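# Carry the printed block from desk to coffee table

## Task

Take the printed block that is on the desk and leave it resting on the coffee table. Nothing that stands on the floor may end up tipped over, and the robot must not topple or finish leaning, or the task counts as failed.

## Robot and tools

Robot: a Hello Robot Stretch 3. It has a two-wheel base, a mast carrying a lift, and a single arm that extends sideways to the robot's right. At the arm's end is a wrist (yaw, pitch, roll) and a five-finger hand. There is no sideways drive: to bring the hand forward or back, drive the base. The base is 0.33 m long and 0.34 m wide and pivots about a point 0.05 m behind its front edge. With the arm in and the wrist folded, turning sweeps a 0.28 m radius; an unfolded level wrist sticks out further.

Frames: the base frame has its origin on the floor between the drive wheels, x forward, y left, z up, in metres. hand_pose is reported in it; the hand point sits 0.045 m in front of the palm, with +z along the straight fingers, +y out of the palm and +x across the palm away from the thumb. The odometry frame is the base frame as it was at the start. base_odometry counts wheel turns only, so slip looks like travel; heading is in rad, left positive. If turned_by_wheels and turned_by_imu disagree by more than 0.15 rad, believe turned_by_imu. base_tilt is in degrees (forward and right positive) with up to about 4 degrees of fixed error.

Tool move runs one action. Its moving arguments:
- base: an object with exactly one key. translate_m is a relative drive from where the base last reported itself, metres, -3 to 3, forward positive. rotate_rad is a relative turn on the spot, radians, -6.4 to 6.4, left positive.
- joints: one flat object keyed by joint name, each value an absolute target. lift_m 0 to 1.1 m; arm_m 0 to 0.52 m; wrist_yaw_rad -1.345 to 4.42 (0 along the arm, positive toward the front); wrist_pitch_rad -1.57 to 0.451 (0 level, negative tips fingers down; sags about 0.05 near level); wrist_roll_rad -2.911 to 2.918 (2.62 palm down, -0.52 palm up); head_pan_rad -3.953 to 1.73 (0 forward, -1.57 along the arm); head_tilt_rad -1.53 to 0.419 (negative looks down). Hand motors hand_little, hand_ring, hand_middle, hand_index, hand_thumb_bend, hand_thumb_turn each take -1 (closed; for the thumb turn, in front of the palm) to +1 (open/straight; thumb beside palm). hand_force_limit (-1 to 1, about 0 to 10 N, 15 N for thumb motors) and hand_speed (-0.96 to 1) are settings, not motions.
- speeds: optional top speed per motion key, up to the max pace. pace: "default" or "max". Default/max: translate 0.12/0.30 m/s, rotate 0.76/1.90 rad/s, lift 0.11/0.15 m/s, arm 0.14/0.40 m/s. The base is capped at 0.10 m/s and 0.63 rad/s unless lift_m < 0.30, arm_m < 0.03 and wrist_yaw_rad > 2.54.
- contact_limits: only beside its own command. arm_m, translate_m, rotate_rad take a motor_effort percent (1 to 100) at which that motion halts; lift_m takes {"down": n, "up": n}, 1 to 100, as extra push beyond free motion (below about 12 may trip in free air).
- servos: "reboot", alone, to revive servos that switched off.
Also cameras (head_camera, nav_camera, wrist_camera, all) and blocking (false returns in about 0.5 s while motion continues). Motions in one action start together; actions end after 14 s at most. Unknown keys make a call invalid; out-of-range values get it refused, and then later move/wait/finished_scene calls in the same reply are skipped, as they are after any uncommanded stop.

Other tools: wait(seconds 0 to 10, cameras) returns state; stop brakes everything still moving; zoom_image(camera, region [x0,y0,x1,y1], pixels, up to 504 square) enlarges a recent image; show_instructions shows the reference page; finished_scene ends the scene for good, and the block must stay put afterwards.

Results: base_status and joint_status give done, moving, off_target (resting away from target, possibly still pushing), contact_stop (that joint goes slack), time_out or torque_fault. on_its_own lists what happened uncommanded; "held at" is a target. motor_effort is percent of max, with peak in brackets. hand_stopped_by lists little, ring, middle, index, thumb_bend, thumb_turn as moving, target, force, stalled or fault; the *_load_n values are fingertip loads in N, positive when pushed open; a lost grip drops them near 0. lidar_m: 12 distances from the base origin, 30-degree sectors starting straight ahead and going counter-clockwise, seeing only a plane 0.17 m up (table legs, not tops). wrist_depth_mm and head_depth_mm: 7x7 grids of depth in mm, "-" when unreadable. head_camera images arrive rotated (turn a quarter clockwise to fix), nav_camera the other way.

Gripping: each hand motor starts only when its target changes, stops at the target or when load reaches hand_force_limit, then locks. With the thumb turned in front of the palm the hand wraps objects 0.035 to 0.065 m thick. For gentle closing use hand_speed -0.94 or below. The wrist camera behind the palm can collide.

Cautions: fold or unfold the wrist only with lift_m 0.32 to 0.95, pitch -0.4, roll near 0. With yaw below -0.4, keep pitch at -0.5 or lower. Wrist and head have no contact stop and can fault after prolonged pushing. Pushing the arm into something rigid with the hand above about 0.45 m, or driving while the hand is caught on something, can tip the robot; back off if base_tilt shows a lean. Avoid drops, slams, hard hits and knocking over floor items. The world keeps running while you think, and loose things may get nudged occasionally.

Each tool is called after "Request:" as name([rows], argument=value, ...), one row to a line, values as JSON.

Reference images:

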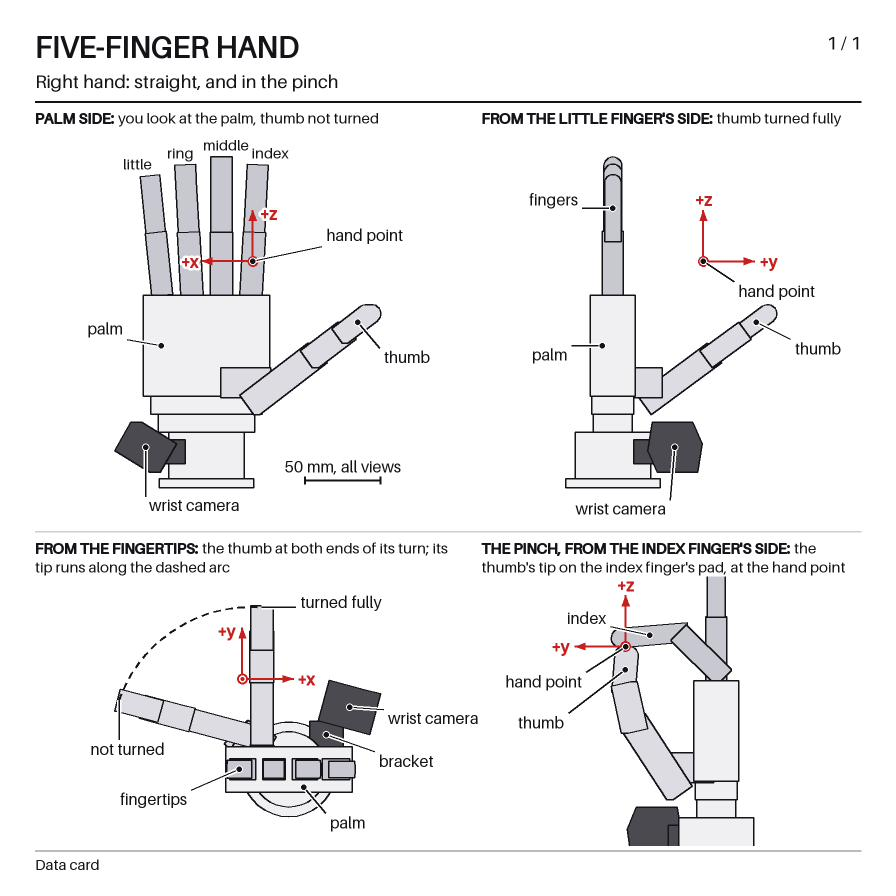

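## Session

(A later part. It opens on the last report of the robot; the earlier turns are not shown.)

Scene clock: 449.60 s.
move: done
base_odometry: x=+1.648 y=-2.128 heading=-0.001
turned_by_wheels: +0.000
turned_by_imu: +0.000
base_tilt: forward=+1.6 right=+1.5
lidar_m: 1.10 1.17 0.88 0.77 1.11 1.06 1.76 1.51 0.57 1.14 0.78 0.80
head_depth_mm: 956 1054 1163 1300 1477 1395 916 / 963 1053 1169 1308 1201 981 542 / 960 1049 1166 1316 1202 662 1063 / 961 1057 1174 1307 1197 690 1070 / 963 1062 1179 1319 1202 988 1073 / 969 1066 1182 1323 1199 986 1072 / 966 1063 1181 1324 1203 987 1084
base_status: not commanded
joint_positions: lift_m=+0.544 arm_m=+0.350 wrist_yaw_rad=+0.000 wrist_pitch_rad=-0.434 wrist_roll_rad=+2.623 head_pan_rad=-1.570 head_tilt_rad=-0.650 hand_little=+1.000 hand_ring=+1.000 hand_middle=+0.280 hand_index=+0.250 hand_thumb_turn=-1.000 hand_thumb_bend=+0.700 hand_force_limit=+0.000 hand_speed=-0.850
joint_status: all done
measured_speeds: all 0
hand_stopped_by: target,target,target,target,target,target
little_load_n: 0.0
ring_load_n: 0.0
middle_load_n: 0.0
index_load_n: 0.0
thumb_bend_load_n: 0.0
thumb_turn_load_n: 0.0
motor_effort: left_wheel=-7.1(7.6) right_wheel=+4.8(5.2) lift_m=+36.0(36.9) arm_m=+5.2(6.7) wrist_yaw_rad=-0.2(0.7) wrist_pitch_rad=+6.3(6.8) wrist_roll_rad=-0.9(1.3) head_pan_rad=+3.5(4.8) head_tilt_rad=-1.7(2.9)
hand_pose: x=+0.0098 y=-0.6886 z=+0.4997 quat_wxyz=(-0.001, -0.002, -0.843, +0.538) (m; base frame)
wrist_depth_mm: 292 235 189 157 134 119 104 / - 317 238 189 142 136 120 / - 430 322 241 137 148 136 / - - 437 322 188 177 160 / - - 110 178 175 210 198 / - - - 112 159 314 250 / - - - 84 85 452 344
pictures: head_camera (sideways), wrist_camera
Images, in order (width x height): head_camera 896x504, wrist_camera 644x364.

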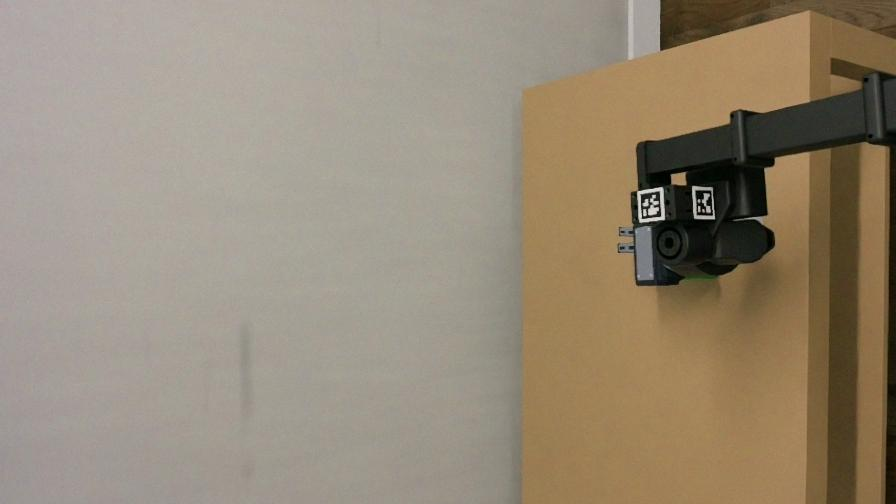

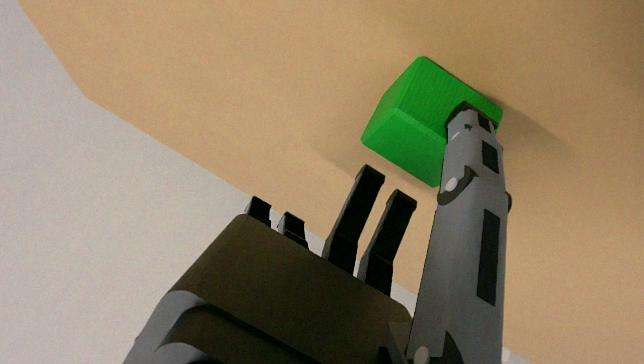

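Released and stable. Open the fingers fully, lift straight up, then retract.

Request:
move(joints={"hand_index": 1, "hand_middle": 1, "hand_speed": -0.3})

Request:
move(joints={"lift_m": 0.65}, speeds={"lift_m": 0.05})

Request:
move(joints={"arm_m": 0.1}, cameras=["head_camera","wrist_camera"])

Scene clock: 452.13 s.
move: done
base_odometry: x=+1.648 y=-2.128 heading=-0.001
turned_by_wheels: +0.000
turned_by_imu: +0.000
base_tilt: forward=+1.4 right=+1.4
lidar_m: 1.10 1.17 0.88 0.77 1.12 1.06 1.76 1.51 0.57 1.14 0.78 0.80
head_depth_mm: 962 1055 1167 1300 1477 1399 922 / 959 1060 1167 1293 1196 987 540 / 962 1063 1164 1308 1200 662 1069 / 966 1059 1174 1315 1195 689 1072 / 970 1060 1177 1318 1199 986 1077 / 963 1065 1175 1323 1206 988 1074 / 970 1064 1177 1322 1203 984 1092
base_status: not commanded
joint_positions: lift_m=+0.544 arm_m=+0.350 wrist_yaw_rad=+0.000 wrist_pitch_rad=-0.434 wrist_roll_rad=+2.623 head_pan_rad=-1.570 head_tilt_rad=-0.650 hand_little=+1.000 hand_ring=+1.000 hand_middle=+1.000 hand_index=+1.000 hand_thumb_turn=-1.000 hand_thumb_bend=+0.700 hand_force_limit=+0.000 hand_speed=-0.300
joint_status: all done
measured_speeds: all 0
hand_stopped_by: target,target,target,target,target,target
little_load_n: 0.0
ring_load_n: 0.0
middle_load_n: 0.0
index_load_n: 0.0
thumb_bend_load_n: 0.0
thumb_turn_load_n: 0.0
motor_effort: left_wheel=-7.1(7.5) right_wheel=+4.9(5.1) lift_m=+33.9(34.7) arm_m=+1.1(3.6) wrist_yaw_rad=-0.3(0.6) wrist_pitch_rad=+6.3(6.7) wrist_roll_rad=-1.0(1.0) head_pan_rad=+3.1(4.7) head_tilt_rad=-2.0(2.3)
hand_pose: x=+0.0098 y=-0.6886 z=+0.4997 quat_wxyz=(-0.001, -0.002, -0.843, +0.538) (m; base frame)
wrist_depth_mm: 289 234 188 157 134 118 104 / - 318 237 190 142 135 120 / - 426 320 241 138 149 136 / - - 453 327 252 177 160 / - - 110 412 94 210 195 / - - - 112 - 313 249 / - - - 84 85 452 345
pictures: none

Scene clock: 454.80 s.
move: done
base_odometry: x=+1.648 y=-2.128 heading=-0.001
turned_by_wheels: +0.000
turned_by_imu: +0.000
base_tilt: forward=+1.4 right=+1.4
lidar_m: 1.10 1.17 0.88 0.77 1.11 1.06 1.75 1.51 0.57 1.14 0.78 0.80
head_depth_mm: 954 1055 1161 1304 1472 1392 883 / 960 1054 1166 1320 1188 512 434 / 966 1055 1174 1308 619 908 1076 / 962 1065 1171 1317 810 914 1069 / 969 1061 1175 1316 1198 988 1071 / 968 1059 1179 1314 1200 987 1079 / 966 1065 1179 1327 1207 986 1085
base_status: not commanded
joint_positions: lift_m=+0.650 arm_m=+0.350 wrist_yaw_rad=+0.000 wrist_pitch_rad=-0.434 wrist_roll_rad=+2.623 head_pan_rad=-1.570 head_tilt_rad=-0.650 hand_little=+1.000 hand_ring=+1.000 hand_middle=+1.000 hand_index=+1.000 hand_thumb_turn=-1.000 hand_thumb_bend=+0.700 hand_force_limit=+0.000 hand_speed=-0.300
joint_status: all done
measured_speeds: all 0
hand_stopped_by: target,target,target,target,target,target
little_load_n: -0.5
ring_load_n: -0.5
middle_load_n: 0.0
index_load_n: 0.0
thumb_bend_load_n: 0.0
thumb_turn_load_n: 0.0
motor_effort: left_wheel=-7.0(7.6) right_wheel=+4.7(5.3) lift_m=+36.3(38.1) arm_m=-1.0(2.7) wrist_yaw_rad=-0.3(0.7) wrist_pitch_rad=+6.2(6.9) wrist_roll_rad=-0.8(1.2) head_pan_rad=+3.9(4.8) head_tilt_rad=-2.0(2.1)
hand_pose: x=+0.0098 y=-0.6885 z=+0.6061 quat_wxyz=(-0.001, -0.002, -0.843, +0.538) (m; base frame)
wrist_depth_mm: - 427 363 300 258 212 200 / - - 456 367 303 260 226 / - - - 460 374 292 260 / - - - 553 477 343 310 / - - 110 197 91 408 372 / - - - 112 - 588 472 / - - - 84 85 - -
pictures: none

Scene clock: 457.87 s.
move: done
base_odometry: x=+1.648 y=-2.128 heading=-0.001
turned_by_wheels: +0.000
turned_by_imu: +0.000
base_tilt: forward=+1.5 right=+1.4
lidar_m: 1.10 1.17 0.88 0.77 1.11 1.06 1.75 1.51 0.57 1.14 0.78 0.80
head_depth_mm: 956 1056 1159 1298 1481 1396 883 / 956 1055 1163 1308 1202 978 862 / 963 1064 1171 1312 1199 986 535 / 964 1055 1176 1323 1199 973 578 / 967 1066 1178 1321 1202 982 1077 / 965 1065 1176 1319 1197 984 1077 / 968 1062 1180 1317 1203 986 1088
base_status: not commanded
joint_positions: lift_m=+0.650 arm_m=+0.100 wrist_yaw_rad=+0.000 wrist_pitch_rad=-0.434 wrist_roll_rad=+2.623 head_pan_rad=-1.570 head_tilt_rad=-0.650 hand_little=+1.000 hand_ring=+1.000 hand_middle=+1.000 hand_index=+1.000 hand_thumb_turn=-1.000 hand_thumb_bend=+0.700 hand_force_limit=+0.000 hand_speed=-0.300
joint_status: all done
measured_speeds: all 0
hand_stopped_by: target,target,target,target,target,target
little_load_n: 0.0
ring_load_n: 0.0
middle_load_n: -0.5
index_load_n: 0.0
thumb_bend_load_n: 0.0
thumb_turn_load_n: 0.0
motor_effort: left_wheel=-7.0(7.6) right_wheel=+4.9(5.2) lift_m=+35.7(36.9) arm_m=-22.3(25.2) wrist_yaw_rad=+0.2(0.8) wrist_pitch_rad=+6.4(7.2) wrist_roll_rad=-1.0(1.1) head_pan_rad=+3.9(4.8) head_tilt_rad=-0.5(2.0)
hand_pose: x=+0.0098 y=-0.4385 z=+0.6061 quat_wxyz=(-0.001, -0.002, -0.843, +0.538) (m; base frame)
wrist_depth_mm: - 434 362 304 305 523 568 / - 544 459 366 310 552 546 / - - 621 443 375 320 597 / - - - 621 482 342 349 / - - 110 212 91 404 378 / - - - 112 - 620 485 / - - - 84 85 - -
pictures: head_camera (sideways), wrist_camera
Images, in order (width x height): head_camera 896x504, wrist_camera 644x364.

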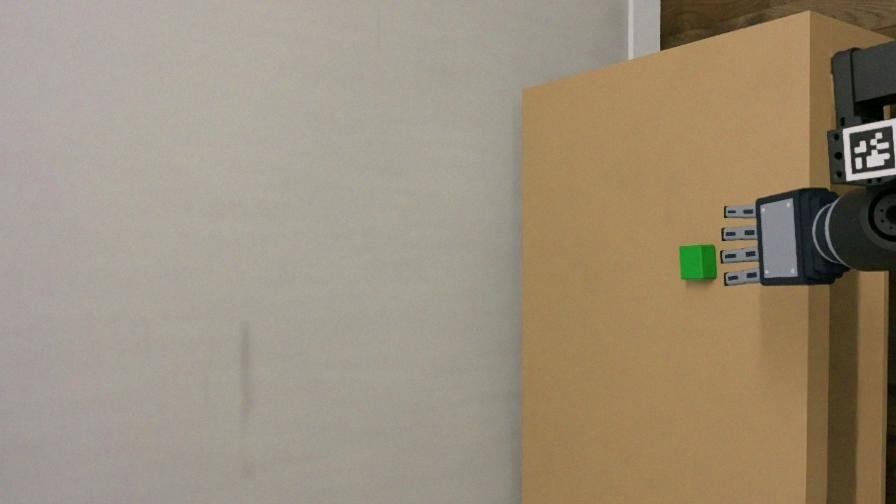

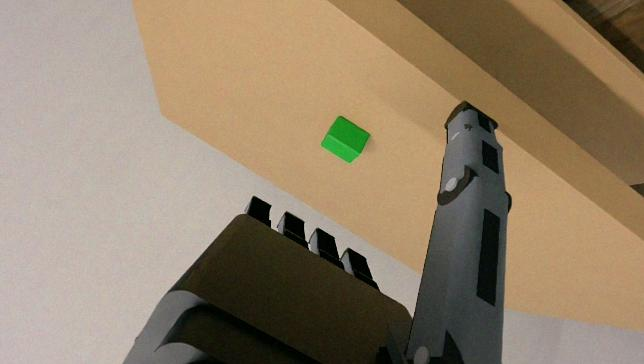

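Request:
finished_scene()

The scene is finished: the task was done.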